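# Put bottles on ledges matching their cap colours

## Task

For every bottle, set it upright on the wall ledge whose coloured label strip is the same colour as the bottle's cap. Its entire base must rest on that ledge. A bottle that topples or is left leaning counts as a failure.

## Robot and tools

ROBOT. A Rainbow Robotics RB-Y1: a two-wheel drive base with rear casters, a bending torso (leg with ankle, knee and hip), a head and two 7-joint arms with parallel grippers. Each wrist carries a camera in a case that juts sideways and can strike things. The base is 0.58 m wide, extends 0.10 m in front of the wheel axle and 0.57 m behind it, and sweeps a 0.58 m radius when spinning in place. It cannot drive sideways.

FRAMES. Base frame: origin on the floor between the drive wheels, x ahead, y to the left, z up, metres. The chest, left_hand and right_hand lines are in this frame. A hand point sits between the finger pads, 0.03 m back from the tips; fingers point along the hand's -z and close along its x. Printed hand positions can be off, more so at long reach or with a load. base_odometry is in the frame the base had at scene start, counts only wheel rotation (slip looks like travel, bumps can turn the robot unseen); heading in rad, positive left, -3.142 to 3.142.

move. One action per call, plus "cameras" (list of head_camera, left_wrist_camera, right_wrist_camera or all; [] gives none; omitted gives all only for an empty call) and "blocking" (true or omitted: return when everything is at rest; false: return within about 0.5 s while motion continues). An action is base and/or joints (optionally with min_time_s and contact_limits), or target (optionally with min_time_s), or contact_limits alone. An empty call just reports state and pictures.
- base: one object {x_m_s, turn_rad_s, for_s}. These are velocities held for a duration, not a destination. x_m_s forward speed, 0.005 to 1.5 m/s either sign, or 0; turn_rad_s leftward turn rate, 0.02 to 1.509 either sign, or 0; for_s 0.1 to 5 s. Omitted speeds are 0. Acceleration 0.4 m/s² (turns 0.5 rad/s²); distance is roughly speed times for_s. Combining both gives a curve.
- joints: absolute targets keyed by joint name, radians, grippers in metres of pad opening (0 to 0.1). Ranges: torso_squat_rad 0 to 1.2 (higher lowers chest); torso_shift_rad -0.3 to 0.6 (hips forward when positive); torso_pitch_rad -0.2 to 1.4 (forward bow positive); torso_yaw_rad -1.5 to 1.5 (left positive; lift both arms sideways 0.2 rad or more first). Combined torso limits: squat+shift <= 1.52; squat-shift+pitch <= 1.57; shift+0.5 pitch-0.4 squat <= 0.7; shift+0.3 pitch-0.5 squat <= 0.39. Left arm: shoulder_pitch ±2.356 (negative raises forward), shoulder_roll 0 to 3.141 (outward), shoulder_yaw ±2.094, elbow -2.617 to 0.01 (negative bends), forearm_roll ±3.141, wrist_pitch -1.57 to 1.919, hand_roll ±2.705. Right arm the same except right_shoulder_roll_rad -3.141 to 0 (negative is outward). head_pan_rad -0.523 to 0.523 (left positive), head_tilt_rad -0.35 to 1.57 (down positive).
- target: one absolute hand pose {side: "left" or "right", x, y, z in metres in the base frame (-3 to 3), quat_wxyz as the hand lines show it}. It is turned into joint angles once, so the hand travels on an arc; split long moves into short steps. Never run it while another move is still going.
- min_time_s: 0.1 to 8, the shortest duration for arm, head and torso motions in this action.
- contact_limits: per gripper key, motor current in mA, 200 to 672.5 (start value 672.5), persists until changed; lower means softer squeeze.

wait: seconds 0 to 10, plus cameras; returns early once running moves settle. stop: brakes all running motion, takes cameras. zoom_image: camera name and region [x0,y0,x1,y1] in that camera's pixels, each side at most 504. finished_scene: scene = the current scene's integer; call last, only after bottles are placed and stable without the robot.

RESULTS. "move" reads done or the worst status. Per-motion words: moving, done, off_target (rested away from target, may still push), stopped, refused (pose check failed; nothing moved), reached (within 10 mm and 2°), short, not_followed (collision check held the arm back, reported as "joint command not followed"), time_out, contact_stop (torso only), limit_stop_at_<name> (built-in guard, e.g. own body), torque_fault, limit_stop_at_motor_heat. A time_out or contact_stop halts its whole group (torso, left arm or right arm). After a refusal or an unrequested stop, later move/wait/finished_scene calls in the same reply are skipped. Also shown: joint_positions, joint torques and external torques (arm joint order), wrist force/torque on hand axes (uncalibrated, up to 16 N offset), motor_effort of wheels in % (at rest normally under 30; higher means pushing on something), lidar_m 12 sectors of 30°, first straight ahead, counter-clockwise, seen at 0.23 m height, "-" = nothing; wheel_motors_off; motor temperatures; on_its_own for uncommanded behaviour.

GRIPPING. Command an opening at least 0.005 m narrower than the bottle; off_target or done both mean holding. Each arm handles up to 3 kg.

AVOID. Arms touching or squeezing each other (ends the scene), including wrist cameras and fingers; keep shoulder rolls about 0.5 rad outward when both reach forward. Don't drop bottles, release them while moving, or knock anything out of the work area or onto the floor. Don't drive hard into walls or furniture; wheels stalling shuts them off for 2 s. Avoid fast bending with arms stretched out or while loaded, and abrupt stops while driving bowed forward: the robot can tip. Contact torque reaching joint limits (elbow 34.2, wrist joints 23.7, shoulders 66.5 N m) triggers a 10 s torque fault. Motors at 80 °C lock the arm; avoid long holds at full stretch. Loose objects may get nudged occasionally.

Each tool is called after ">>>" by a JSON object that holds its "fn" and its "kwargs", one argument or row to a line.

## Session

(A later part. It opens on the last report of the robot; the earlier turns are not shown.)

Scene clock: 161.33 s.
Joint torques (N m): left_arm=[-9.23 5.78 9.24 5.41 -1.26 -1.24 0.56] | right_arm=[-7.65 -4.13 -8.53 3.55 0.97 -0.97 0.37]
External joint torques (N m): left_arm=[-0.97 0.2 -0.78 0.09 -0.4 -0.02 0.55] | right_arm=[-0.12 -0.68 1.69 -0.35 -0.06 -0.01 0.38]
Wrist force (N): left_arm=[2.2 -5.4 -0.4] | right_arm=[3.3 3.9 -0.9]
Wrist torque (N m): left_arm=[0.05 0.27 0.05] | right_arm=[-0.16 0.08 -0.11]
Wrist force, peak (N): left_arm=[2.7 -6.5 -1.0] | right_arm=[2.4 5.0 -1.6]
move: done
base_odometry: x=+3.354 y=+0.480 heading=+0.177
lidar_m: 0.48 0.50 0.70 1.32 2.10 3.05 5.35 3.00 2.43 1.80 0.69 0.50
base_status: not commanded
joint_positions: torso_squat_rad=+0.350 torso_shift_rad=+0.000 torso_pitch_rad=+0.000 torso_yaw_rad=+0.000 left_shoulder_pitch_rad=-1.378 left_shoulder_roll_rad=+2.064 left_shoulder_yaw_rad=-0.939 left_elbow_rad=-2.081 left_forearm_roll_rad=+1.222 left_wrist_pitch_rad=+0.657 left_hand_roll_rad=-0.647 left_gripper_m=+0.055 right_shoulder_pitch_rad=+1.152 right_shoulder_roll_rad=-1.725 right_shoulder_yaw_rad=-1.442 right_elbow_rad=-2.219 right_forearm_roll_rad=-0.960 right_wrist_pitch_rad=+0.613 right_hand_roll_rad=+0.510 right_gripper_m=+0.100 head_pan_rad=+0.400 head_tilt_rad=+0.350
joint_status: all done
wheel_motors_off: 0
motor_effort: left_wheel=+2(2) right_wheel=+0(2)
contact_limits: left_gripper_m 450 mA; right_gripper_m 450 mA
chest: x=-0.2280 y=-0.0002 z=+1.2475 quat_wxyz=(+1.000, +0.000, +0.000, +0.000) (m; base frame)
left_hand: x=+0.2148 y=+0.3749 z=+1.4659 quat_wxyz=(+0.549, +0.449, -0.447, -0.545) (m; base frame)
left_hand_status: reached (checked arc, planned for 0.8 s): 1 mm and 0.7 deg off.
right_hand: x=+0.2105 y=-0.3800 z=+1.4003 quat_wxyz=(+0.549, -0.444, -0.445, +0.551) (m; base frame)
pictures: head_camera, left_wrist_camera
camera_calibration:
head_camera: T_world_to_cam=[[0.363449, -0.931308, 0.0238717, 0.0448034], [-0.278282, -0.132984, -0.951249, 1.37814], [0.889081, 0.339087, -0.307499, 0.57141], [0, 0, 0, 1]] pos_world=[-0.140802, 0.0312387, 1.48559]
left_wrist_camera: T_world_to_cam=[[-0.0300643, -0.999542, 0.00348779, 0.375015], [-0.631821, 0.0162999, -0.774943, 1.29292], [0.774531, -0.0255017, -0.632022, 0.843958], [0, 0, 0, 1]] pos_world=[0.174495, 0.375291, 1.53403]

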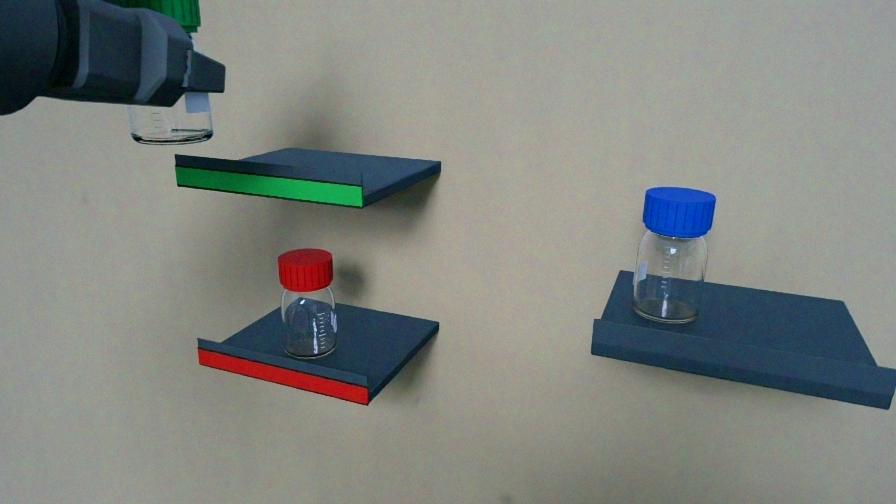

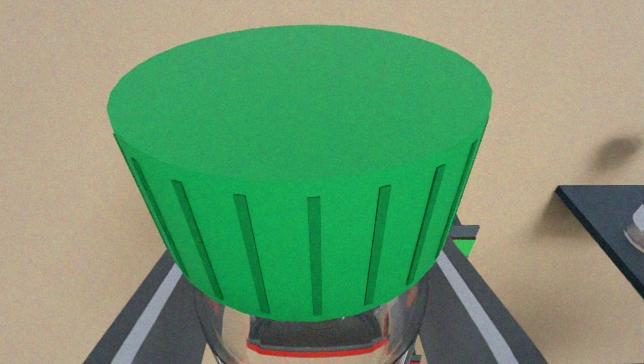

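>>> {"fn": "move", "kwargs": {
  "target": {"side":"left","x":0.27,"y":0.372,"z":1.46,"quat_wxyz":[0.5495,0.4450,-0.4450,-0.5495]},
  "min_time_s": 0.6
}}

>>> {"fn": "move", "kwargs": {
  "target": {"side":"left","x":0.33,"y":0.372,"z":1.455,"quat_wxyz":[0.5495,0.4450,-0.4450,-0.5495]},
  "min_time_s": 0.6
}}

>>> {"fn": "move", "kwargs": {
  "target": {"side":"left","x":0.385,"y":0.372,"z":1.45,"quat_wxyz":[0.5495,0.4450,-0.4450,-0.5495]},
  "min_time_s": 0.6,
  "cameras": ["left_wrist_camera","head_camera"]
}}

Scene clock: 163.27 s.
Joint torques (N m): left_arm=[-12.62 8.57 12.92 4.97 -1.12 -1.66 0.25] | right_arm=[-7.7 -4.25 -9.11 3.76 0.86 -0.99 0.1]
External joint torques (N m): left_arm=[-0.72 1.56 1.98 0.86 -0.24 -0.35 0.24] | right_arm=[-0.17 -0.81 1.11 -0.14 -0.17 -0.03 0.11]
Wrist force (N): left_arm=[2.2 -5.4 -0.4] | right_arm=[3.4 3.8 -0.7]
Wrist torque (N m): left_arm=[0.04 0.28 0.02] | right_arm=[-0.18 0.07 -0.12]
Wrist force, peak (N): left_arm=[3.4 -5.9 -0.7] | right_arm=[4.0 4.8 -1.0]
move: done
base_odometry: x=+3.354 y=+0.480 heading=+0.177
lidar_m: 0.48 0.50 0.69 1.33 2.11 3.05 5.36 2.99 2.42 1.80 0.68 0.49
base_status: not commanded
joint_positions: torso_squat_rad=+0.350 torso_shift_rad=+0.000 torso_pitch_rad=+0.000 torso_yaw_rad=+0.000 left_shoulder_pitch_rad=-1.369 left_shoulder_roll_rad=+1.844 left_shoulder_yaw_rad=-0.931 left_elbow_rad=-1.900 left_forearm_roll_rad=+1.152 left_wrist_pitch_rad=+0.708 left_hand_roll_rad=-0.702 left_gripper_m=+0.055 right_shoulder_pitch_rad=+1.152 right_shoulder_roll_rad=-1.725 right_shoulder_yaw_rad=-1.442 right_elbow_rad=-2.219 right_forearm_roll_rad=-0.960 right_wrist_pitch_rad=+0.613 right_hand_roll_rad=+0.510 right_gripper_m=+0.100 head_pan_rad=+0.400 head_tilt_rad=+0.350
joint_status: all done
wheel_motors_off: 0
motor_effort: left_wheel=+2(2) right_wheel=+0(1)
contact_limits: left_gripper_m 450 mA; right_gripper_m 450 mA
chest: x=-0.2280 y=-0.0002 z=+1.2475 quat_wxyz=(+1.000, +0.000, +0.000, +0.000) (m; base frame)
left_hand: x=+0.2701 y=+0.3719 z=+1.4597 quat_wxyz=(+0.550, +0.445, -0.445, -0.550) (m; base frame)
left_hand_status: reached (checked arc, planned for 0.6 s): 0 mm and 0.0 deg off.
right_hand: x=+0.2106 y=-0.3800 z=+1.4002 quat_wxyz=(+0.549, -0.444, -0.445, +0.551) (m; base frame)
pictures: none

Scene clock: 164.33 s.
Joint torques (N m): left_arm=[-17.67 10.06 11.44 3.5 -1.14 -1.7 0.11] | right_arm=[-7.52 -4.16 -9.07 3.7 0.97 -0.86 0.16]
External joint torques (N m): left_arm=[-2.02 2.01 0.03 0.84 -0.35 -0.24 0.1] | right_arm=[0.01 -0.72 1.16 -0.2 -0.06 0.1 0.17]
Wrist force (N): left_arm=[2.3 -5.5 -0.6] | right_arm=[3.4 4.9 -1.5]
Wrist torque (N m): left_arm=[0.05 0.28 0.04] | right_arm=[-0.30 0.10 -0.16]
Wrist force, peak (N): left_arm=[1.6 -6.8 -1.4] | right_arm=[3.4 4.9 -1.5]
move: done
base_odometry: x=+3.354 y=+0.480 heading=+0.177
lidar_m: 0.48 0.50 0.70 1.33 2.11 3.05 5.36 2.99 2.42 1.80 0.68 0.50
base_status: not commanded
joint_positions: torso_squat_rad=+0.350 torso_shift_rad=+0.000 torso_pitch_rad=+0.000 torso_yaw_rad=+0.000 left_shoulder_pitch_rad=-1.389 left_shoulder_roll_rad=+1.620 left_shoulder_yaw_rad=-0.939 left_elbow_rad=-1.659 left_forearm_roll_rad=+1.107 left_wrist_pitch_rad=+0.717 left_hand_roll_rad=-0.807 left_gripper_m=+0.055 right_shoulder_pitch_rad=+1.152 right_shoulder_roll_rad=-1.725 right_shoulder_yaw_rad=-1.442 right_elbow_rad=-2.219 right_forearm_roll_rad=-0.960 right_wrist_pitch_rad=+0.613 right_hand_roll_rad=+0.510 right_gripper_m=+0.100 head_pan_rad=+0.400 head_tilt_rad=+0.350
joint_status: all done
wheel_motors_off: 0
motor_effort: left_wheel=+1(2) right_wheel=-1(2)
contact_limits: left_gripper_m 450 mA; right_gripper_m 450 mA
chest: x=-0.2280 y=-0.0002 z=+1.2475 quat_wxyz=(+1.000, +0.000, +0.000, +0.000) (m; base frame)
left_hand: x=+0.3300 y=+0.3719 z=+1.4549 quat_wxyz=(+0.549, +0.445, -0.445, -0.549) (m; base frame)
left_hand_status: reached (checked arc, planned for 0.6 s): 0 mm and 0.0 deg off.
right_hand: x=+0.2106 y=-0.3800 z=+1.4002 quat_wxyz=(+0.549, -0.444, -0.445, +0.551) (m; base frame)
pictures: none

Scene clock: 165.43 s.
Joint torques (N m): left_arm=[-21.19 10.2 10.96 2.12 -0.81 -1.99 0.5] | right_arm=[-7.91 -3.89 -9.09 3.76 1.08 -0.89 0.18]
External joint torques (N m): left_arm=[-2.2 1.55 -0.1 0.9 -0.19 -0.34 0.49] | right_arm=[-0.38 -0.45 1.13 -0.14 0.05 0.07 0.19]
Wrist force (N): left_arm=[2.5 -5.2 -0.3] | right_arm=[2.7 5.2 -0.5]
Wrist torque (N m): left_arm=[0.02 0.29 0.03] | right_arm=[-0.30 -0.02 -0.09]
Wrist force, peak (N): left_arm=[2.4 -7.1 -2.0] | right_arm=[3.5 4.8 -0.4]
move: done
base_odometry: x=+3.354 y=+0.480 heading=+0.177
lidar_m: 0.48 0.50 0.69 1.32 2.11 3.06 5.36 3.00 2.43 1.79 0.67 0.50
base_status: not commanded
joint_positions: torso_squat_rad=+0.350 torso_shift_rad=+0.000 torso_pitch_rad=+0.000 torso_yaw_rad=+0.000 left_shoulder_pitch_rad=-1.431 left_shoulder_roll_rad=+1.415 left_shoulder_yaw_rad=-0.952 left_elbow_rad=-1.383 left_forearm_roll_rad=+1.115 left_wrist_pitch_rad=+0.690 left_hand_roll_rad=-0.959 left_gripper_m=+0.055 right_shoulder_pitch_rad=+1.152 right_shoulder_roll_rad=-1.725 right_shoulder_yaw_rad=-1.442 right_elbow_rad=-2.219 right_forearm_roll_rad=-0.960 right_wrist_pitch_rad=+0.613 right_hand_roll_rad=+0.510 right_gripper_m=+0.100 head_pan_rad=+0.400 head_tilt_rad=+0.350
joint_status: all done
wheel_motors_off: 0
motor_effort: left_wheel=+1(2) right_wheel=-1(2)
contact_limits: left_gripper_m 450 mA; right_gripper_m 450 mA
chest: x=-0.2280 y=-0.0002 z=+1.2475 quat_wxyz=(+1.000, +0.000, +0.000, +0.000) (m; base frame)
left_hand: x=+0.3849 y=+0.3718 z=+1.4499 quat_wxyz=(+0.549, +0.445, -0.445, -0.549) (m; base frame)
left_hand_status: reached (checked arc, planned for 0.6 s): 0 mm and 0.0 deg off.
right_hand: x=+0.2105 y=-0.3800 z=+1.4003 quat_wxyz=(+0.549, -0.444, -0.445, +0.551) (m; base frame)
pictures: head_camera, left_wrist_camera
camera_calibration:
head_camera: T_world_to_cam=[[0.363339, -0.931353, 0.0238126, 0.0448772], [-0.278327, -0.132902, -0.951247, 1.37813], [0.889111, 0.338997, -0.307509, 0.571432], [0, 0, 0, 1]] pos_world=[-0.140801, 0.0312389, 1.48559]
left_wrist_camera: T_world_to_cam=[[-0.0360899, -0.999345, 0.00259863, 0.380671], [-0.64008, 0.0211185, -0.768018, 1.37937], [0.76746, -0.0293811, -0.640423, 0.718337], [0, 0, 0, 1]] pos_world=[0.345347, 0.372397, 1.51843]

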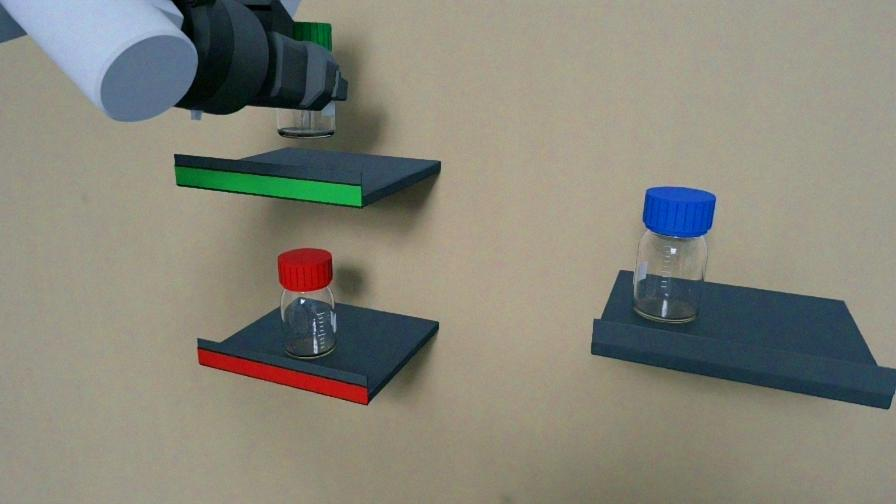

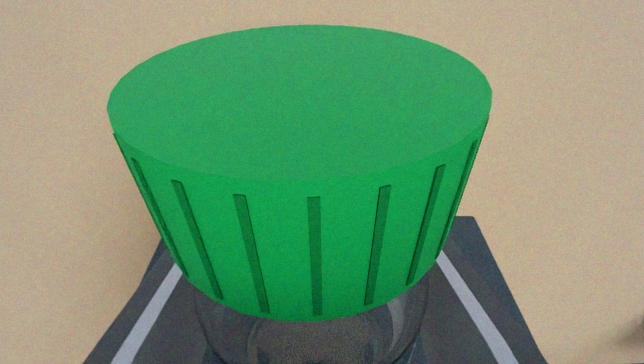

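>>> {"fn": "move", "kwargs": {
  "target": {"side":"left","x":0.387,"y":0.372,"z":1.43,"quat_wxyz":[0.5495,0.4450,-0.4450,-0.5495]},
  "min_time_s": 0.5
}}

>>> {"fn": "move", "kwargs": {
  "target": {"side":"left","x":0.387,"y":0.372,"z":1.418,"quat_wxyz":[0.5495,0.4450,-0.4450,-0.5495]},
  "min_time_s": 0.5
}}

>>> {"fn": "move", "kwargs": {
  "target": {"side":"left","x":0.387,"y":0.372,"z":1.412,"quat_wxyz":[0.5495,0.4450,-0.4450,-0.5495]},
  "min_time_s": 0.5,
  "cameras": ["head_camera"]
}}

Scene clock: 166.90 s.
Joint torques (N m): left_arm=[-20.24 11.57 10.37 0.6 -0.96 -2.08 0.49] | right_arm=[-7.16 -3.99 -8.97 3.41 0.92 -0.73 0.12]
External joint torques (N m): left_arm=[-1.26 2.39 -0.98 -0.72 -0.33 -0.48 0.48] | right_arm=[0.37 -0.55 1.25 -0.5 -0.11 0.23 0.12]
Wrist force (N): left_arm=[2.5 -5.4 -0.5] | right_arm=[3.1 3.7 -0.6]
Wrist torque (N m): left_arm=[0.04 0.29 -0.10] | right_arm=[-0.12 0.07 -0.16]
Wrist force, peak (N): left_arm=[2.6 -5.7 -0.5] | right_arm=[3.4 5.0 -1.0]
move: done
base_odometry: x=+3.354 y=+0.480 heading=+0.177
lidar_m: 0.48 0.50 0.70 1.32 2.12 3.05 5.36 2.99 2.43 1.80 0.68 0.50
base_status: not commanded
joint_positions: torso_squat_rad=+0.350 torso_shift_rad=+0.000 torso_pitch_rad=+0.000 torso_yaw_rad=+0.000 left_shoulder_pitch_rad=-1.386 left_shoulder_roll_rad=+1.423 left_shoulder_yaw_rad=-0.962 left_elbow_rad=-1.415 left_forearm_roll_rad=+1.077 left_wrist_pitch_rad=+0.653 left_hand_roll_rad=-0.912 left_gripper_m=+0.055 right_shoulder_pitch_rad=+1.152 right_shoulder_roll_rad=-1.725 right_shoulder_yaw_rad=-1.442 right_elbow_rad=-2.219 right_forearm_roll_rad=-0.960 right_wrist_pitch_rad=+0.613 right_hand_roll_rad=+0.510 right_gripper_m=+0.100 head_pan_rad=+0.400 head_tilt_rad=+0.350
joint_status: all done
wheel_motors_off: 0
motor_effort: left_wheel=+2(2) right_wheel=+1(2)
contact_limits: left_gripper_m 450 mA; right_gripper_m 450 mA
chest: x=-0.2280 y=-0.0002 z=+1.2475 quat_wxyz=(+1.000, +0.000, +0.000, +0.000) (m; base frame)
left_hand: x=+0.3867 y=+0.3715 z=+1.4300 quat_wxyz=(+0.549, +0.443, -0.445, -0.552) (m; base frame)
left_hand_status: reached (checked arc, planned for 0.5 s): 1 mm and 0.4 deg off.
right_hand: x=+0.2105 y=-0.3800 z=+1.4003 quat_wxyz=(+0.549, -0.444, -0.445, +0.551) (m; base frame)
pictures: none

Scene clock: 167.73 s.
Joint torques (N m): left_arm=[-20.07 11.85 10.42 0.59 -1.02 -2.13 0.44] | right_arm=[-7.95 -4.13 -8.94 3.48 0.99 -0.86 0.12]
External joint torques (N m): left_arm=[-1.14 2.34 -1.11 -0.78 -0.37 -0.59 0.43] | right_arm=[-0.42 -0.69 1.28 -0.42 -0.04 0.1 0.13]
Wrist force (N): left_arm=[2.4 -5.6 -0.5] | right_arm=[3.0 4.4 -1.2]
Wrist torque (N m): left_arm=[0.05 0.28 -0.09] | right_arm=[-0.28 0.02 -0.14]
Wrist force, peak (N): left_arm=[2.5 -5.8 -0.6] | right_arm=[3.0 4.8 -0.5]
move: done
base_odometry: x=+3.354 y=+0.480 heading=+0.177
lidar_m: 0.48 0.50 0.69 1.32 2.11 3.06 5.36 2.99 2.43 1.80 0.68 0.50
base_status: not commanded
joint_positions: torso_squat_rad=+0.350 torso_shift_rad=+0.000 torso_pitch_rad=+0.000 torso_yaw_rad=+0.000 left_shoulder_pitch_rad=-1.355 left_shoulder_roll_rad=+1.430 left_shoulder_yaw_rad=-0.966 left_elbow_rad=-1.441 left_forearm_roll_rad=+1.036 left_wrist_pitch_rad=+0.630 left_hand_roll_rad=-0.866 left_gripper_m=+0.055 right_shoulder_pitch_rad=+1.152 right_shoulder_roll_rad=-1.725 right_shoulder_yaw_rad=-1.442 right_elbow_rad=-2.219 right_forearm_roll_rad=-0.960 right_wrist_pitch_rad=+0.613 right_hand_roll_rad=+0.510 right_gripper_m=+0.100 head_pan_rad=+0.400 head_tilt_rad=+0.350
joint_status: all done
wheel_motors_off: 0
motor_effort: left_wheel=+2(2) right_wheel=-2(2)
contact_limits: left_gripper_m 450 mA; right_gripper_m 450 mA
chest: x=-0.2280 y=-0.0002 z=+1.2475 quat_wxyz=(+1.000, +0.000, +0.000, +0.000) (m; base frame)
left_hand: x=+0.3869 y=+0.3716 z=+1.4182 quat_wxyz=(+0.549, +0.443, -0.445, -0.551) (m; base frame)
left_hand_status: reached (checked arc, planned for 0.5 s): 0 mm and 0.3 deg off.
right_hand: x=+0.2105 y=-0.3800 z=+1.4003 quat_wxyz=(+0.549, -0.444, -0.445, +0.551) (m; base frame)
pictures: none

Scene clock: 168.57 s.
Joint torques (N m): left_arm=[-9.71 7.3 5.15 0.15 0.43 0.96 0.54] | right_arm=[-7.58 -4.39 -9.32 3.47 0.76 -0.73 0.14]
External joint torques (N m): left_arm=[9.17 -2.36 -6.46 -1.24 1.09 2.46 0.52] | right_arm=[-0.05 -0.93 0.9 -0.44 -0.28 0.23 0.15]
Wrist force (N): left_arm=[2.4 9.9 6.3] | right_arm=[3.5 4.6 -0.5]
Wrist torque (N m): left_arm=[0.34 0.29 -0.17] | right_arm=[-0.24 0.12 -0.09]
Wrist force, peak (N): left_arm=[2.9 10.3 7.5] | right_arm=[3.5 4.6 -0.5]
move: done
base_odometry: x=+3.354 y=+0.480 heading=+0.177
lidar_m: 0.48 0.50 0.70 1.32 2.11 3.05 5.36 2.99 2.41 1.80 0.68 0.50
base_status: not commanded
joint_positions: torso_squat_rad=+0.350 torso_shift_rad=+0.000 torso_pitch_rad=-0.001 torso_yaw_rad=+0.000 left_shoulder_pitch_rad=-1.341 left_shoulder_roll_rad=+1.434 left_shoulder_yaw_rad=-0.966 left_elbow_rad=-1.455 left_forearm_roll_rad=+1.007 left_wrist_pitch_rad=+0.619 left_hand_roll_rad=-0.836 left_gripper_m=+0.055 right_shoulder_pitch_rad=+1.152 right_shoulder_roll_rad=-1.725 right_shoulder_yaw_rad=-1.442 right_elbow_rad=-2.219 right_forearm_roll_rad=-0.960 right_wrist_pitch_rad=+0.613 right_hand_roll_rad=+0.510 right_gripper_m=+0.100 head_pan_rad=+0.400 head_tilt_rad=+0.350
joint_status: all done
wheel_motors_off: 0
motor_effort: left_wheel=+2(2) right_wheel=-1(2)
contact_limits: left_gripper_m 450 mA; right_gripper_m 450 mA
chest: x=-0.2283 y=-0.0003 z=+1.2475 quat_wxyz=(+1.000, +0.000, +0.000, +0.000) (m; base frame)
left_hand: x=+0.3864 y=+0.3717 z=+1.4152 quat_wxyz=(+0.548, +0.446, -0.447, -0.549) (m; base frame)
left_hand_status: reached (checked arc, planned for 0.5 s): 3 mm and 0.3 deg off.
right_hand: x=+0.2101 y=-0.3801 z=+1.4004 quat_wxyz=(+0.549, -0.444, -0.445, +0.550) (m; base frame)
pictures: head_camera
camera_calibration:
head_camera: T_world_to_cam=[[0.363371, -0.931338, 0.0238911, 0.0448171], [-0.277812, -0.132797, -0.951412, 1.37832], [0.889259, 0.339079, -0.306991, 0.571072], [0, 0, 0, 1]] pos_world=[-0.141203, 0.0311384, 1.48559]

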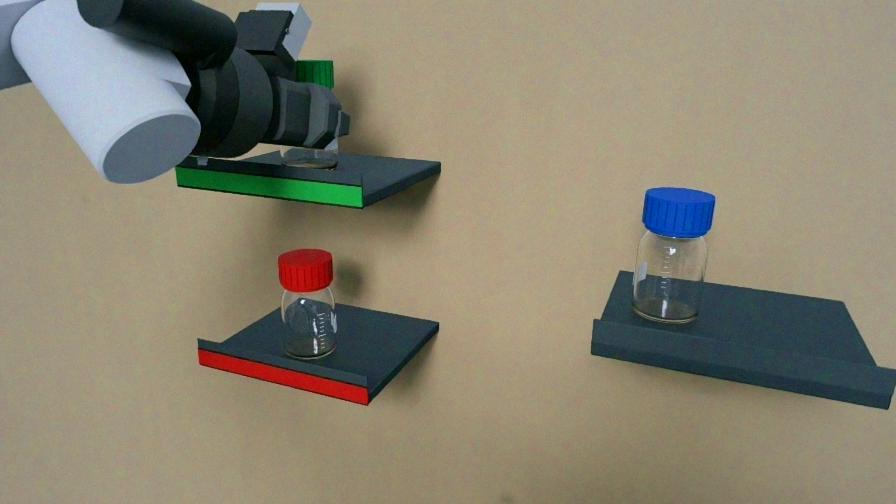

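>>> {"fn": "move", "kwargs": {
  "target": {"side":"left","x":0.387,"y":0.372,"z":1.4148,"quat_wxyz":[0.5495,0.4450,-0.4450,-0.5495]},
  "min_time_s": 0.4
}}

>>> {"fn": "move", "kwargs": {
  "joints": {"left_gripper_m":0.1},
  "cameras": ["left_wrist_camera","head_camera"]
}}

Scene clock: 171.37 s.
Joint torques (N m): left_arm=[-15.54 9.2 9.23 1.39 -0.09 -0.42 0.41] | right_arm=[-7.66 -3.94 -8.74 3.39 1.01 -0.73 -0.01]
External joint torques (N m): left_arm=[3.33 -0.43 -2.37 0 0.57 1.08 0.4] | right_arm=[-0.13 -0.48 1.47 -0.52 -0.02 0.23 0]
Wrist force (N): left_arm=[2.3 2.0 2.5] | right_arm=[3.1 4.2 -1.4]
Wrist torque (N m): left_arm=[0.20 0.29 -0.14] | right_arm=[-0.21 0.05 -0.15]
Wrist force, peak (N): left_arm=[2.8 10.0 6.4] | right_arm=[3.6 4.9 -0.1]
move: done
base_odometry: x=+3.354 y=+0.480 heading=+0.177
lidar_m: 0.48 0.50 0.69 1.32 2.10 3.05 5.36 3.00 2.42 1.79 0.67 0.50
base_status: not commanded
joint_positions: torso_squat_rad=+0.350 torso_shift_rad=+0.000 torso_pitch_rad=-0.001 torso_yaw_rad=+0.000 left_shoulder_pitch_rad=-1.343 left_shoulder_roll_rad=+1.434 left_shoulder_yaw_rad=-0.965 left_elbow_rad=-1.455 left_forearm_roll_rad=+1.007 left_wrist_pitch_rad=+0.619 left_hand_roll_rad=-0.836 left_gripper_m=+0.055 right_shoulder_pitch_rad=+1.152 right_shoulder_roll_rad=-1.725 right_shoulder_yaw_rad=-1.442 right_elbow_rad=-2.219 right_forearm_roll_rad=-0.960 right_wrist_pitch_rad=+0.613 right_hand_roll_rad=+0.510 right_gripper_m=+0.100 head_pan_rad=+0.400 head_tilt_rad=+0.350
joint_status: all done
wheel_motors_off: 0
motor_effort: left_wheel=+2(2) right_wheel=-1(2)
contact_limits: left_gripper_m 450 mA; right_gripper_m 450 mA
chest: x=-0.2283 y=-0.0003 z=+1.2475 quat_wxyz=(+1.000, +0.000, +0.000, +0.000) (m; base frame)
left_hand: x=+0.3862 y=+0.3715 z=+1.4164 quat_wxyz=(+0.548, +0.446, -0.447, -0.549) (m; base frame)
left_hand_status: reached (checked arc, planned for 0.4 s): 2 mm and 0.4 deg off.
right_hand: x=+0.2101 y=-0.3801 z=+1.4004 quat_wxyz=(+0.549, -0.444, -0.445, +0.550) (m; base frame)
pictures: none

Scene clock: 172.37 s.
Joint torques (N m): left_arm=[-18.5 9.35 9.77 1.42 -0.41 -1.36 0.37] | right_arm=[-7.06 -4.26 -8.94 3.38 1.12 -0.91 0.11]
External joint torques (N m): left_arm=[0.37 -0.3 -1.83 0.03 0.25 0.15 0.36] | right_arm=[0.47 -0.81 1.28 -0.52 0.09 0.05 0.12]
Wrist force (N): left_arm=[2.2 -4.2 0.1] | right_arm=[2.9 4.2 -0.9]
Wrist torque (N m): left_arm=[0.10 0.26 -0.11] | right_arm=[-0.22 0.05 -0.10]
Wrist force, peak (N): left_arm=[2.4 -4.5 -0.1] | right_arm=[3.6 4.6 -0.9]
move: done
base_odometry: x=+3.354 y=+0.480 heading=+0.177
lidar_m: 0.47 0.50 0.70 1.32 2.10 3.05 5.36 3.00 2.43 1.79 0.68 0.49
base_status: not commanded
joint_positions: torso_squat_rad=+0.350 torso_shift_rad=+0.000 torso_pitch_rad=+0.000 torso_yaw_rad=+0.000 left_shoulder_pitch_rad=-1.342 left_shoulder_roll_rad=+1.434 left_shoulder_yaw_rad=-0.965 left_elbow_rad=-1.455 left_forearm_roll_rad=+1.007 left_wrist_pitch_rad=+0.619 left_hand_roll_rad=-0.836 left_gripper_m=+0.100 right_shoulder_pitch_rad=+1.152 right_shoulder_roll_rad=-1.725 right_shoulder_yaw_rad=-1.442 right_elbow_rad=-2.219 right_forearm_roll_rad=-0.960 right_wrist_pitch_rad=+0.613 right_hand_roll_rad=+0.510 right_gripper_m=+0.100 head_pan_rad=+0.400 head_tilt_rad=+0.350
joint_status: all done
wheel_motors_off: 0
motor_effort: left_wheel=+1(2) right_wheel=+0(1)
contact_limits: left_gripper_m 450 mA; right_gripper_m 450 mA
chest: x=-0.2282 y=-0.0003 z=+1.2475 quat_wxyz=(+1.000, +0.000, +0.000, +0.000) (m; base frame)
left_hand: x=+0.3864 y=+0.3717 z=+1.4157 quat_wxyz=(+0.548, +0.446, -0.447, -0.549) (m; base frame)
right_hand: x=+0.2103 y=-0.3801 z=+1.4003 quat_wxyz=(+0.549, -0.444, -0.445, +0.551) (m; base frame)
pictures: head_camera, left_wrist_camera
camera_calibration:
head_camera: T_world_to_cam=[[0.363387, -0.931334, 0.0238095, 0.0449037], [-0.278032, -0.132803, -0.951347, 1.37822], [0.889184, 0.339087, -0.307199, 0.571281], [0, 0, 0, 1]] pos_world=[-0.141102, 0.0311384, 1.48559]
left_wrist_camera: T_world_to_cam=[[-0.0381296, -0.999269, 0.00278893, 0.381199], [-0.636282, 0.0221267, -0.771139, 1.35659], [0.770514, -0.0311777, -0.636661, 0.689331], [0, 0, 0, 1]] pos_world=[0.346571, 0.372395, 1.48393]

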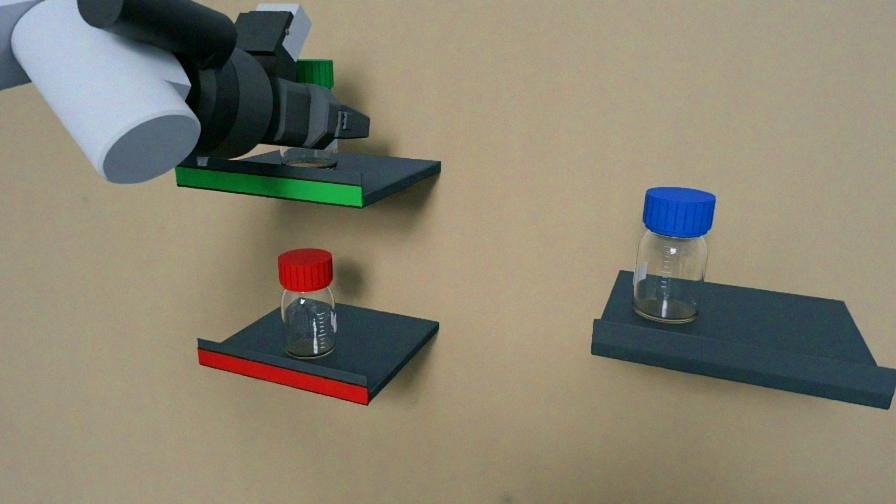

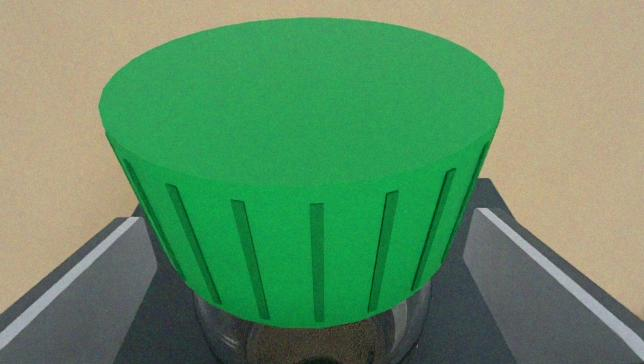

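>>> {"fn": "move", "kwargs": {
  "target": {"side":"left","x":0.345,"y":0.372,"z":1.4158,"quat_wxyz":[0.5495,0.4450,-0.4450,-0.5495]},
  "min_time_s": 0.6
}}

>>> {"fn": "move", "kwargs": {
  "target": {"side":"left","x":0.30,"y":0.372,"z":1.418,"quat_wxyz":[0.5495,0.4450,-0.4450,-0.5495]},
  "min_time_s": 0.6,
  "cameras": ["left_wrist_camera","head_camera"]
}}

>>> {"fn": "move", "kwargs": {
  "target": {"side":"left","x":0.22,"y":0.372,"z":1.42,"quat_wxyz":[0.5495,0.4450,-0.4450,-0.5495]},
  "min_time_s": 0.7
}}

>>> {"fn": "move", "kwargs": {
  "target": {"side":"right","x":0.205,"y":-0.22,"z":1.37,"quat_wxyz":[0.5495,-0.4450,-0.4450,0.5495]},
  "min_time_s": 0.7
}}

>>> {"fn": "move", "kwargs": {
  "target": {"side":"right","x":0.21,"y":-0.08,"z":1.345,"quat_wxyz":[0.5495,-0.4450,-0.4450,0.5495]},
  "min_time_s": 0.7
}}

>>> {"fn": "move", "kwargs": {
  "target": {"side":"right","x":0.225,"y":0.02,"z":1.335,"quat_wxyz":[0.5495,-0.4450,-0.4450,0.5495]},
  "min_time_s": 0.7,
  "cameras": ["right_wrist_camera","head_camera"]
}}

Scene clock: 174.43 s.
Joint torques (N m): left_arm=[-16.32 9.85 12.15 1.78 -0.87 -1.37 0.17] | right_arm=[-7.3 -4.76 -8.88 3.51 0.86 -0.96 0.29]
External joint torques (N m): left_arm=[0.07 0.46 0.29 -0.61 -0.09 -0.04 0.15] | right_arm=[0.23 -1.31 1.34 -0.4 -0.18 0 0.3]
Wrist force (N): left_arm=[2.2 -4.0 -0.3] | right_arm=[2.4 4.7 -0.6]
Wrist torque (N m): left_arm=[0.06 0.27 -0.11] | right_arm=[-0.28 -0.01 -0.09]
Wrist force, peak (N): left_arm=[2.6 -4.7 -0.5] | right_arm=[3.5 4.7 -0.7]
move: done
base_odometry: x=+3.354 y=+0.480 heading=+0.177
lidar_m: 0.48 0.50 0.70 1.32 2.10 3.05 5.36 3.00 2.41 1.80 0.67 0.50
base_status: not commanded
joint_positions: torso_squat_rad=+0.350 torso_shift_rad=+0.000 torso_pitch_rad=+0.000 torso_yaw_rad=+0.000 left_shoulder_pitch_rad=-1.298 left_shoulder_roll_rad=+1.588 left_shoulder_yaw_rad=-0.955 left_elbow_rad=-1.666 left_forearm_roll_rad=+0.982 left_wrist_pitch_rad=+0.641 left_hand_roll_rad=-0.710 left_gripper_m=+0.100 right_shoulder_pitch_rad=+1.152 right_shoulder_roll_rad=-1.725 right_shoulder_yaw_rad=-1.442 right_elbow_rad=-2.219 right_forearm_roll_rad=-0.960 right_wrist_pitch_rad=+0.613 right_hand_roll_rad=+0.510 right_gripper_m=+0.100 head_pan_rad=+0.400 head_tilt_rad=+0.350
joint_status: all done
wheel_motors_off: 0
motor_effort: left_wheel=+2(2) right_wheel=+0(1)
contact_limits: left_gripper_m 450 mA; right_gripper_m 450 mA
chest: x=-0.2281 y=-0.0002 z=+1.2475 quat_wxyz=(+1.000, +0.000, +0.000, +0.000) (m; base frame)
left_hand: x=+0.3456 y=+0.3720 z=+1.4158 quat_wxyz=(+0.549, +0.444, -0.445, -0.551) (m; base frame)
left_hand_status: reached (checked arc, planned for 0.6 s): 1 mm and 0.2 deg off.
right_hand: x=+0.2104 y=-0.3800 z=+1.4003 quat_wxyz=(+0.549, -0.444, -0.445, +0.551) (m; base frame)
pictures: none

Scene clock: 175.37 s.
Joint torques (N m): left_arm=[-13.54 9.43 12.37 2.86 -0.91 -1.23 0.33] | right_arm=[-7.55 -4.39 -8.9 3.75 1.09 -0.96 0.1]
External joint torques (N m): left_arm=[0.05 0.53 0.77 -0.59 -0.04 -0.1 0.32] | right_arm=[-0.02 -0.94 1.31 -0.16 0.05 0 0.11]
Wrist force (N): left_arm=[2.5 -3.8 -0.1] | right_arm=[2.8 4.1 -1.3]
Wrist torque (N m): left_arm=[0.05 0.30 -0.10] | right_arm=[-0.17 0.02 -0.17]
Wrist force, peak (N): left_arm=[3.5 -4.2 -0.2] | right_arm=[3.4 4.9 -0.8]
move: done
base_odometry: x=+3.354 y=+0.480 heading=+0.177
lidar_m: 0.47 0.50 0.69 1.32 2.09 3.04 5.36 3.00 2.42 1.79 0.69 0.49
base_status: not commanded
joint_positions: torso_squat_rad=+0.350 torso_shift_rad=+0.000 torso_pitch_rad=+0.000 torso_yaw_rad=+0.000 left_shoulder_pitch_rad=-1.261 left_shoulder_roll_rad=+1.759 left_shoulder_yaw_rad=-0.946 left_elbow_rad=-1.868 left_forearm_roll_rad=+0.970 left_wrist_pitch_rad=+0.637 left_hand_roll_rad=-0.589 left_gripper_m=+0.100 right_shoulder_pitch_rad=+1.152 right_shoulder_roll_rad=-1.725 right_shoulder_yaw_rad=-1.442 right_elbow_rad=-2.219 right_forearm_roll_rad=-0.960 right_wrist_pitch_rad=+0.613 right_hand_roll_rad=+0.510 right_gripper_m=+0.100 head_pan_rad=+0.400 head_tilt_rad=+0.350
joint_status: all done
wheel_motors_off: 0
motor_effort: left_wheel=+2(2) right_wheel=-1(1)
contact_limits: left_gripper_m 450 mA; right_gripper_m 450 mA
chest: x=-0.2281 y=-0.0002 z=+1.2475 quat_wxyz=(+1.000, +0.000, +0.000, +0.000) (m; base frame)
left_hand: x=+0.3005 y=+0.3718 z=+1.4180 quat_wxyz=(+0.550, +0.444, -0.444, -0.551) (m; base frame)
left_hand_status: reached (checked arc, planned for 0.6 s): 1 mm and 0.2 deg off.
right_hand: x=+0.2104 y=-0.3800 z=+1.4003 quat_wxyz=(+0.549, -0.444, -0.445, +0.551) (m; base frame)
pictures: head_camera, left_wrist_camera
camera_calibration:
head_camera: T_world_to_cam=[[0.363398, -0.931329, 0.0238296, 0.0448026], [-0.278192, -0.132889, -0.951288, 1.37817], [0.889129, 0.339067, -0.30738, 0.571364], [0, 0, 0, 1]] pos_world=[-0.140902, 0.0311386, 1.48559]
left_wrist_camera: T_world_to_cam=[[-0.037526, -0.999293, 0.00222329, 0.37863], [-0.642412, 0.0224199, -0.766031, 1.29821], [0.76544, -0.0301743, -0.6428, 0.766959], [0, 0, 0, 1]] pos_world=[0.261133, 0.372399, 1.48663]

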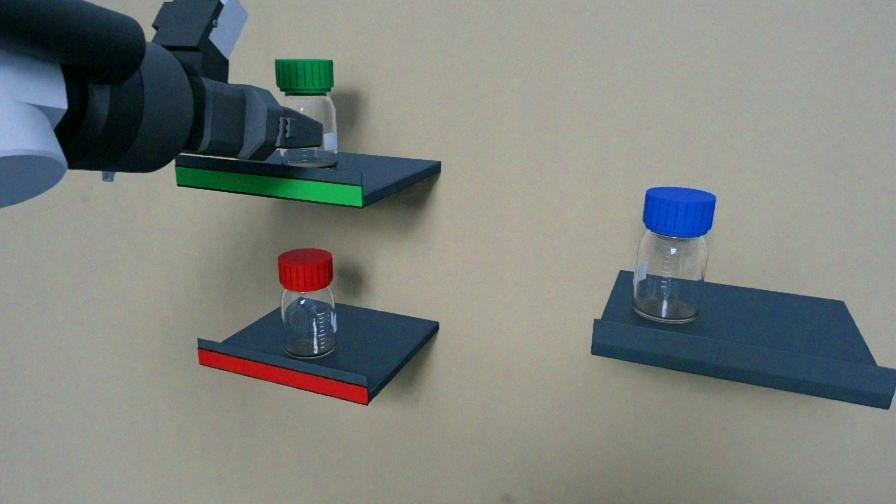

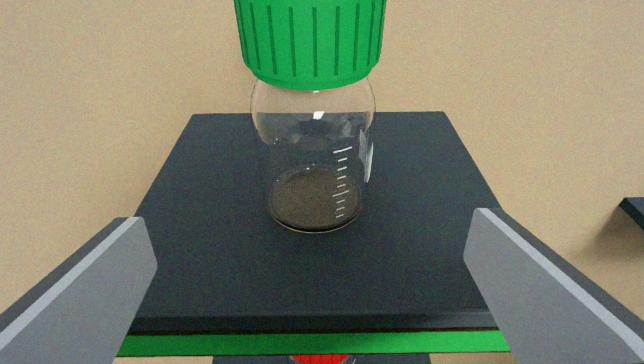

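Scene clock: 176.47 s.
Joint torques (N m): left_arm=[-7.55 7.83 8.5 4.99 -0.84 -0.74 0.26] | right_arm=[-7.07 -4.04 -9.27 3.75 1.13 -1.02 0.24]
External joint torques (N m): left_arm=[0.8 0.53 -1.72 -0.23 0 0.1 0.25] | right_arm=[0.46 -0.59 0.95 -0.15 0.1 -0.06 0.25]
Wrist force (N): left_arm=[2.4 -3.7 0.0] | right_arm=[3.0 4.2 -0.3]
Wrist torque (N m): left_arm=[0.02 0.29 -0.08] | right_arm=[-0.18 0.05 -0.15]
Wrist force, peak (N): left_arm=[3.0 -4.2 -0.4] | right_arm=[3.5 4.7 -0.3]
move: done
base_odometry: x=+3.354 y=+0.480 heading=+0.177
lidar_m: 0.48 0.51 0.70 1.32 2.10 3.05 5.36 3.00 2.42 1.79 0.68 0.50
base_status: not commanded
joint_positions: torso_squat_rad=+0.350 torso_shift_rad=+0.000 torso_pitch_rad=+0.000 torso_yaw_rad=+0.000 left_shoulder_pitch_rad=-1.237 left_shoulder_roll_rad=+2.089 left_shoulder_yaw_rad=-0.963 left_elbow_rad=-2.168 left_forearm_roll_rad=+0.983 left_wrist_pitch_rad=+0.554 left_hand_roll_rad=-0.421 left_gripper_m=+0.100 right_shoulder_pitch_rad=+1.152 right_shoulder_roll_rad=-1.725 right_shoulder_yaw_rad=-1.442 right_elbow_rad=-2.219 right_forearm_roll_rad=-0.960 right_wrist_pitch_rad=+0.613 right_hand_roll_rad=+0.510 right_gripper_m=+0.100 head_pan_rad=+0.400 head_tilt_rad=+0.350
joint_status: all done
wheel_motors_off: 0
motor_effort: left_wheel=+2(2) right_wheel=+0(2)
contact_limits: left_gripper_m 450 mA; right_gripper_m 450 mA
chest: x=-0.2280 y=-0.0002 z=+1.2475 quat_wxyz=(+1.000, +0.000, +0.000, +0.000) (m; base frame)
left_hand: x=+0.2200 y=+0.3719 z=+1.4204 quat_wxyz=(+0.550, +0.445, -0.445, -0.550) (m; base frame)
left_hand_status: reached (checked arc, planned for 0.7 s): 0 mm and 0.1 deg off.
right_hand: x=+0.2105 y=-0.3800 z=+1.4003 quat_wxyz=(+0.549, -0.444, -0.445, +0.551) (m; base frame)
pictures: none

Scene clock: 178.03 s.
Joint torques (N m): left_arm=[-8.35 7.96 9 5.12 -0.73 -0.83 0.31] | right_arm=[-11.49 0.14 -8.37 5.06 1.68 0.15 0.13]
External joint torques (N m): left_arm=[0 0.65 -1.22 -0.1 0.11 0.01 0.3] | right_arm=[-0.43 0.24 0.02 0.14 -0.1 -0.11 0.14]
Wrist force (N): left_arm=[2.2 -4.0 -0.1] | right_arm=[3.0 4.0 -0.5]
Wrist torque (N m): left_arm=[0.05 0.27 -0.09] | right_arm=[-0.19 0.06 -0.14]
Wrist force, peak (N): left_arm=[2.4 -4.1 0.0] | right_arm=[4.2 5.4 -1.0]
move: done
base_odometry: x=+3.354 y=+0.480 heading=+0.177
lidar_m: 0.48 0.50 0.70 1.32 2.10 3.05 5.36 3.00 2.42 1.80 0.68 0.50
base_status: not commanded
joint_positions: torso_squat_rad=+0.350 torso_shift_rad=+0.000 torso_pitch_rad=+0.000 torso_yaw_rad=+0.000 left_shoulder_pitch_rad=-1.236 left_shoulder_roll_rad=+2.089 left_shoulder_yaw_rad=-0.963 left_elbow_rad=-2.168 left_forearm_roll_rad=+0.983 left_wrist_pitch_rad=+0.554 left_hand_roll_rad=-0.421 left_gripper_m=+0.100 right_shoulder_pitch_rad=+1.091 right_shoulder_roll_rad=-2.181 right_shoulder_yaw_rad=-1.476 right_elbow_rad=-2.505 right_forearm_roll_rad=-0.636 right_wrist_pitch_rad=+1.170 right_hand_roll_rad=-0.140 right_gripper_m=+0.100 head_pan_rad=+0.400 head_tilt_rad=+0.350
joint_status: all done
wheel_motors_off: 0
motor_effort: left_wheel=+2(2) right_wheel=-1(2)
contact_limits: left_gripper_m 450 mA; right_gripper_m 450 mA
chest: x=-0.2280 y=-0.0002 z=+1.2475 quat_wxyz=(+1.000, +0.000, +0.000, +0.000) (m; base frame)
left_hand: x=+0.2201 y=+0.3719 z=+1.4202 quat_wxyz=(+0.550, +0.445, -0.445, -0.550) (m; base frame)
right_hand: x=+0.2045 y=-0.2197 z=+1.3704 quat_wxyz=(+0.548, -0.443, -0.446, +0.551) (m; base frame)
right_hand_status: reached (checked arc, planned for 0.8 s): 1 mm and 0.4 deg off.
pictures: none

Scene clock: 179.33 s.
Joint torques (N m): left_arm=[-8.29 7.97 8.94 5.16 -0.82 -1.06 0.26] | right_arm=[-15.61 6.63 -7.64 4.56 1.55 0.56 0.39]
External joint torques (N m): left_arm=[0.07 0.67 -1.27 -0.06 0.02 -0.22 0.25] | right_arm=[-0.58 1.33 0.39 -0.14 -0.24 -0.25 0.4]
Wrist force (N): left_arm=[2.5 -3.6 -0.2] | right_arm=[3.1 4.7 -1.0]
Wrist torque (N m): left_arm=[0.02 0.30 -0.08] | right_arm=[-0.27 0.05 -0.10]
Wrist force, peak (N): left_arm=[2.4 -4.2 -0.1] | right_arm=[4.8 4.9 -0.6]
move: done
base_odometry: x=+3.354 y=+0.480 heading=+0.177
lidar_m: 0.48 0.50 0.69 1.32 2.11 3.05 5.35 3.00 2.42 1.79 0.68 0.50
base_status: not commanded
joint_positions: torso_squat_rad=+0.350 torso_shift_rad=+0.000 torso_pitch_rad=+0.000 torso_yaw_rad=+0.000 left_shoulder_pitch_rad=-1.236 left_shoulder_roll_rad=+2.088 left_shoulder_yaw_rad=-0.963 left_elbow_rad=-2.168 left_forearm_roll_rad=+0.983 left_wrist_pitch_rad=+0.554 left_hand_roll_rad=-0.421 left_gripper_m=+0.100 right_shoulder_pitch_rad=+1.046 right_shoulder_roll_rad=-2.816 right_shoulder_yaw_rad=-1.521 right_elbow_rad=-2.351 right_forearm_roll_rad=-0.685 right_wrist_pitch_rad=+1.556 right_hand_roll_rad=-0.438 right_gripper_m=+0.100 head_pan_rad=+0.400 head_tilt_rad=+0.350
joint_status: all done
wheel_motors_off: 0
motor_effort: left_wheel=+1(2) right_wheel=+0(2)
contact_limits: left_gripper_m 450 mA; right_gripper_m 450 mA
chest: x=-0.2280 y=-0.0002 z=+1.2475 quat_wxyz=(+1.000, +0.000, +0.000, +0.000) (m; base frame)
left_hand: x=+0.2201 y=+0.3720 z=+1.4202 quat_wxyz=(+0.550, +0.445, -0.445, -0.550) (m; base frame)
right_hand: x=+0.2099 y=-0.0800 z=+1.3448 quat_wxyz=(+0.549, -0.445, -0.445, +0.550) (m; base frame)
right_hand_status: reached (checked arc, planned for 0.9 s): 0 mm and 0.0 deg off.
pictures: none

Scene clock: 180.70 s.
Joint torques (N m): left_arm=[-8.57 7.98 9.03 5.26 -0.9 -0.91 0.37] | right_arm=[-16.39 10.19 -8.3 4.66 1.67 0.93 0.13]
External joint torques (N m): left_arm=[-0.22 0.67 -1.19 0.04 -0.06 -0.08 0.36] | right_arm=[0.19 1.44 0.2 -0.16 -0.14 0.15 0.13]
Wrist force (N): left_arm=[2.4 -3.9 0.3] | right_arm=[3.4 4.8 -1.1]
Wrist torque (N m): left_arm=[0.04 0.29 -0.09] | right_arm=[-0.28 0.09 -0.28]
Wrist force, peak (N): left_arm=[2.8 -3.9 -0.1] | right_arm=[3.6 5.7 -0.7]
move: short
base_odometry: x=+3.354 y=+0.480 heading=+0.177
lidar_m: 0.47 0.50 0.70 1.32 2.10 3.05 5.36 3.00 2.42 1.80 0.68 0.50
base_status: not commanded
joint_positions: torso_squat_rad=+0.350 torso_shift_rad=+0.000 torso_pitch_rad=+0.000 torso_yaw_rad=+0.000 left_shoulder_pitch_rad=-1.236 left_shoulder_roll_rad=+2.088 left_shoulder_yaw_rad=-0.963 left_elbow_rad=-2.168 left_forearm_roll_rad=+0.983 left_wrist_pitch_rad=+0.554 left_hand_roll_rad=-0.421 left_gripper_m=+0.100 right_shoulder_pitch_rad=+1.041 right_shoulder_roll_rad=-3.141 right_shoulder_yaw_rad=-1.571 right_elbow_rad=-2.059 right_forearm_roll_rad=-0.721 right_wrist_pitch_rad=+1.544 right_hand_roll_rad=-0.433 right_gripper_m=+0.100 head_pan_rad=+0.400 head_tilt_rad=+0.350
joint_status: all done
wheel_motors_off: 0
motor_effort: left_wheel=+1(2) right_wheel=-1(2)
contact_limits: left_gripper_m 450 mA; right_gripper_m 450 mA
chest: x=-0.2280 y=-0.0002 z=+1.2475 quat_wxyz=(+1.000, +0.000, +0.000, +0.000) (m; base frame)
left_hand: x=+0.2201 y=+0.3719 z=+1.4202 quat_wxyz=(+0.550, +0.445, -0.445, -0.550) (m; base frame)
right_hand: x=+0.2250 y=+0.0194 z=+1.3351 quat_wxyz=(+0.541, -0.424, -0.455, +0.567) (m; base frame)
right_hand_status: short (checked arc, as near as the solve gets, planned for 0.7 s): 1 mm and 3.4 deg off. The place is met; only the turn is off.
pictures: head_camera, right_wrist_camera
camera_calibration:
head_camera: T_world_to_cam=[[0.363449, -0.931308, 0.0238717, 0.0448034], [-0.278282, -0.132984, -0.951249, 1.37814], [0.889081, 0.339087, -0.307499, 0.57141], [0, 0, 0, 1]] pos_world=[-0.140802, 0.0312387, 1.48559]
right_wrist_camera: T_world_to_cam=[[0.0503958, -0.997853, 0.0418298, -0.0526639], [-0.678453, -0.0649403, -0.731768, 1.15791], [0.732913, 0.00849844, -0.680269, 0.815293], [0, 0, 0, 1]] pos_world=[0.190703, 0.0157155, 1.40414]

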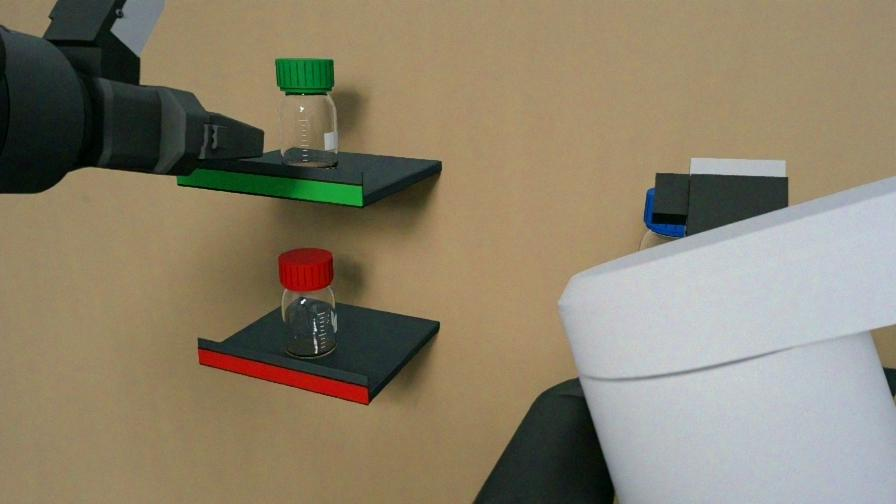

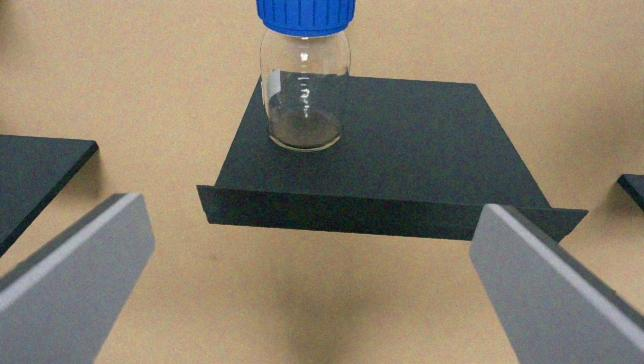

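>>> {"fn": "move", "kwargs": {
  "target": {"side":"right","x":0.238,"y":-0.042,"z":1.335,"quat_wxyz":[0.4175,-0.3381,-0.5308,0.6554]},
  "min_time_s": 0.7,
  "cameras": ["right_wrist_camera"]
}}

Scene clock: 183.93 s.
Joint torques (N m): left_arm=[-8.42 7.87 9.08 5.2 -0.86 -0.88 0.24] | right_arm=[-15.67 3.87 -7.95 3.98 1.29 0.86 0.1]
External joint torques (N m): left_arm=[-0.07 0.56 -1.14 -0.02 -0.02 -0.04 0.23] | right_arm=[0.24 -0.85 1.6 -0.32 -0.17 0.33 0.11]
Wrist force (N): left_arm=[2.2 -3.7 0.2] | right_arm=[3.0 4.6 -0.6]
Wrist torque (N m): left_arm=[0.03 0.26 -0.10] | right_arm=[-0.29 0.05 -0.26]
Wrist force, peak (N): left_arm=[2.5 -4.1 0.1] | right_arm=[4.2 5.7 -1.2]
move: done
base_odometry: x=+3.354 y=+0.480 heading=+0.177
lidar_m: 0.48 0.49 0.69 1.32 2.10 3.05 5.37 3.00 2.42 1.80 0.68 0.50
base_status: not commanded
joint_positions: torso_squat_rad=+0.350 torso_shift_rad=+0.000 torso_pitch_rad=+0.000 torso_yaw_rad=+0.000 left_shoulder_pitch_rad=-1.236 left_shoulder_roll_rad=+2.088 left_shoulder_yaw_rad=-0.963 left_elbow_rad=-2.168 left_forearm_roll_rad=+0.983 left_wrist_pitch_rad=+0.554 left_hand_roll_rad=-0.421 left_gripper_m=+0.100 right_shoulder_pitch_rad=+1.196 right_shoulder_roll_rad=-2.632 right_shoulder_yaw_rad=-1.486 right_elbow_rad=-2.276 right_forearm_roll_rad=-0.379 right_wrist_pitch_rad=+0.929 right_hand_roll_rad=-0.280 right_gripper_m=+0.100 head_pan_rad=+0.400 head_tilt_rad=+0.350
joint_status: all done
wheel_motors_off: 0
motor_effort: left_wheel=+2(2) right_wheel=-1(1)
contact_limits: left_gripper_m 450 mA; right_gripper_m 450 mA
chest: x=-0.2280 y=-0.0002 z=+1.2475 quat_wxyz=(+1.000, +0.000, +0.000, +0.000) (m; base frame)
left_hand: x=+0.2201 y=+0.3719 z=+1.4202 quat_wxyz=(+0.550, +0.445, -0.445, -0.550) (m; base frame)
right_hand: x=+0.2380 y=-0.0421 z=+1.3352 quat_wxyz=(+0.418, -0.338, -0.531, +0.655) (m; base frame)
right_hand_status: reached (checked arc, planned for 0.8 s): 0 mm and 0.0 deg off.
pictures: right_wrist_camera
camera_calibration:
right_wrist_camera: T_world_to_cam=[[0.416552, -0.907517, 0.0538254, -0.214005], [-0.587743, -0.313999, -0.745629, 1.14926], [0.693572, 0.278958, -0.664184, 0.805613], [0, 0, 0, 1]] pos_world=[0.20586, -0.0580806, 1.40351]

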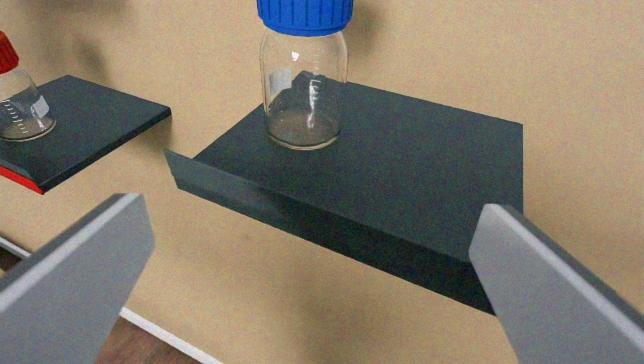

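>>> {"fn": "move", "kwargs": {
  "target": {"side":"right","x":0.2476,"y":-0.0344,"z":1.322,"quat_wxyz":[0.4175,-0.3381,-0.5308,0.6554]},
  "min_time_s": 0.4
}}

>>> {"fn": "move", "kwargs": {
  "target": {"side":"right","x":0.320,"y":-0.0006,"z":1.318,"quat_wxyz":[0.4175,-0.3381,-0.5308,0.6554]},
  "min_time_s": 0.8,
  "cameras": ["right_wrist_camera"]
}}

Scene clock: 186.83 s.
Joint torques (N m): left_arm=[-8.49 8.03 9.16 5.35 -0.83 -0.84 0.26] | right_arm=[-15.14 4.99 -6.92 4.03 1.38 0.84 -0.05]
External joint torques (N m): left_arm=[-0.13 0.73 -1.06 0.13 0.01 0 0.24] | right_arm=[1.46 -0.28 2.85 0.03 -0.08 0.27 -0.04]
Wrist force (N): left_arm=[2.3 -3.8 -0.2] | right_arm=[2.8 5.1 -0.4]
Wrist torque (N m): left_arm=[0.03 0.27 -0.10] | right_arm=[-0.31 0.02 -0.11]
Wrist force, peak (N): left_arm=[2.4 -4.2 0.2] | right_arm=[4.0 5.4 -0.5]
move: done
base_odometry: x=+3.354 y=+0.480 heading=+0.177
lidar_m: 0.48 0.50 0.70 1.32 2.10 3.05 5.36 2.99 2.42 1.80 0.67 0.50
base_status: not commanded
joint_positions: torso_squat_rad=+0.350 torso_shift_rad=+0.000 torso_pitch_rad=+0.000 torso_yaw_rad=+0.000 left_shoulder_pitch_rad=-1.236 left_shoulder_roll_rad=+2.088 left_shoulder_yaw_rad=-0.963 left_elbow_rad=-2.168 left_forearm_roll_rad=+0.983 left_wrist_pitch_rad=+0.554 left_hand_roll_rad=-0.421 left_gripper_m=+0.100 right_shoulder_pitch_rad=+1.231 right_shoulder_roll_rad=-2.684 right_shoulder_yaw_rad=-1.477 right_elbow_rad=-2.236 right_forearm_roll_rad=-0.329 right_wrist_pitch_rad=+0.937 right_hand_roll_rad=-0.304 right_gripper_m=+0.100 head_pan_rad=+0.400 head_tilt_rad=+0.350
joint_status: all done
wheel_motors_off: 0
motor_effort: left_wheel=+2(2) right_wheel=+0(2)
contact_limits: left_gripper_m 450 mA; right_gripper_m 450 mA
chest: x=-0.2280 y=-0.0002 z=+1.2475 quat_wxyz=(+1.000, +0.000, +0.000, +0.000) (m; base frame)
left_hand: x=+0.2201 y=+0.3719 z=+1.4202 quat_wxyz=(+0.550, +0.445, -0.445, -0.550) (m; base frame)
right_hand: x=+0.2475 y=-0.0343 z=+1.3222 quat_wxyz=(+0.417, -0.338, -0.531, +0.655) (m; base frame)
right_hand_status: reached (checked arc, planned for 0.4 s): 0 mm and 0.0 deg off.
pictures: none

Scene clock: 188.27 s.
Joint torques (N m): left_arm=[-8.61 7.84 9.17 5.13 -0.74 -0.9 0.17] | right_arm=[-18.77 7.79 -8.39 4.04 1.25 0.56 0.23]
External joint torques (N m): left_arm=[-0.26 0.53 -1.05 -0.1 0.1 -0.06 0.16] | right_arm=[1.23 0.45 2.14 -0.26 -0.02 0.07 0.24]
Wrist force (N): left_arm=[2.5 -3.9 0.2] | right_arm=[3.3 4.8 -0.8]
Wrist torque (N m): left_arm=[0.06 0.31 -0.10] | right_arm=[-0.25 0.11 -0.33]
Wrist force, peak (N): left_arm=[2.2 -4.2 0.1] | right_arm=[4.5 5.6 -0.8]
move: done
base_odometry: x=+3.354 y=+0.480 heading=+0.177
lidar_m: 0.48 0.50 0.70 1.32 2.11 3.04 5.36 2.99 2.42 1.80 0.68 0.49
base_status: not commanded
joint_positions: torso_squat_rad=+0.350 torso_shift_rad=+0.000 torso_pitch_rad=+0.000 torso_yaw_rad=+0.000 left_shoulder_pitch_rad=-1.236 left_shoulder_roll_rad=+2.088 left_shoulder_yaw_rad=-0.963 left_elbow_rad=-2.168 left_forearm_roll_rad=+0.983 left_wrist_pitch_rad=+0.554 left_hand_roll_rad=-0.421 left_gripper_m=+0.100 right_shoulder_pitch_rad=+1.265 right_shoulder_roll_rad=-2.892 right_shoulder_yaw_rad=-1.472 right_elbow_rad=-1.865 right_forearm_roll_rad=-0.338 right_wrist_pitch_rad=+0.776 right_hand_roll_rad=-0.261 right_gripper_m=+0.100 head_pan_rad=+0.400 head_tilt_rad=+0.350
joint_status: all done
wheel_motors_off: 0
motor_effort: left_wheel=+2(2) right_wheel=+0(2)
contact_limits: left_gripper_m 450 mA; right_gripper_m 450 mA
chest: x=-0.2280 y=-0.0002 z=+1.2475 quat_wxyz=(+1.000, +0.000, +0.000, +0.000) (m; base frame)
left_hand: x=+0.2201 y=+0.3719 z=+1.4202 quat_wxyz=(+0.550, +0.445, -0.445, -0.550) (m; base frame)
right_hand: x=+0.3197 y=-0.0005 z=+1.3182 quat_wxyz=(+0.417, -0.338, -0.531, +0.655) (m; base frame)
right_hand_status: reached (checked arc, planned for 0.8 s): 0 mm and 0.0 deg off.
pictures: right_wrist_camera
camera_calibration:
right_wrist_camera: T_world_to_cam=[[0.417069, -0.907285, 0.0537277, -0.209474], [-0.587495, -0.314225, -0.745729, 1.19777], [0.693472, 0.279456, -0.664079, 0.726038], [0, 0, 0, 1]] pos_world=[0.287561, -0.0165787, 1.38661]

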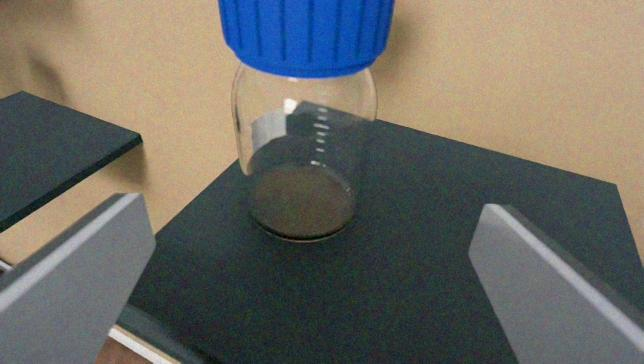

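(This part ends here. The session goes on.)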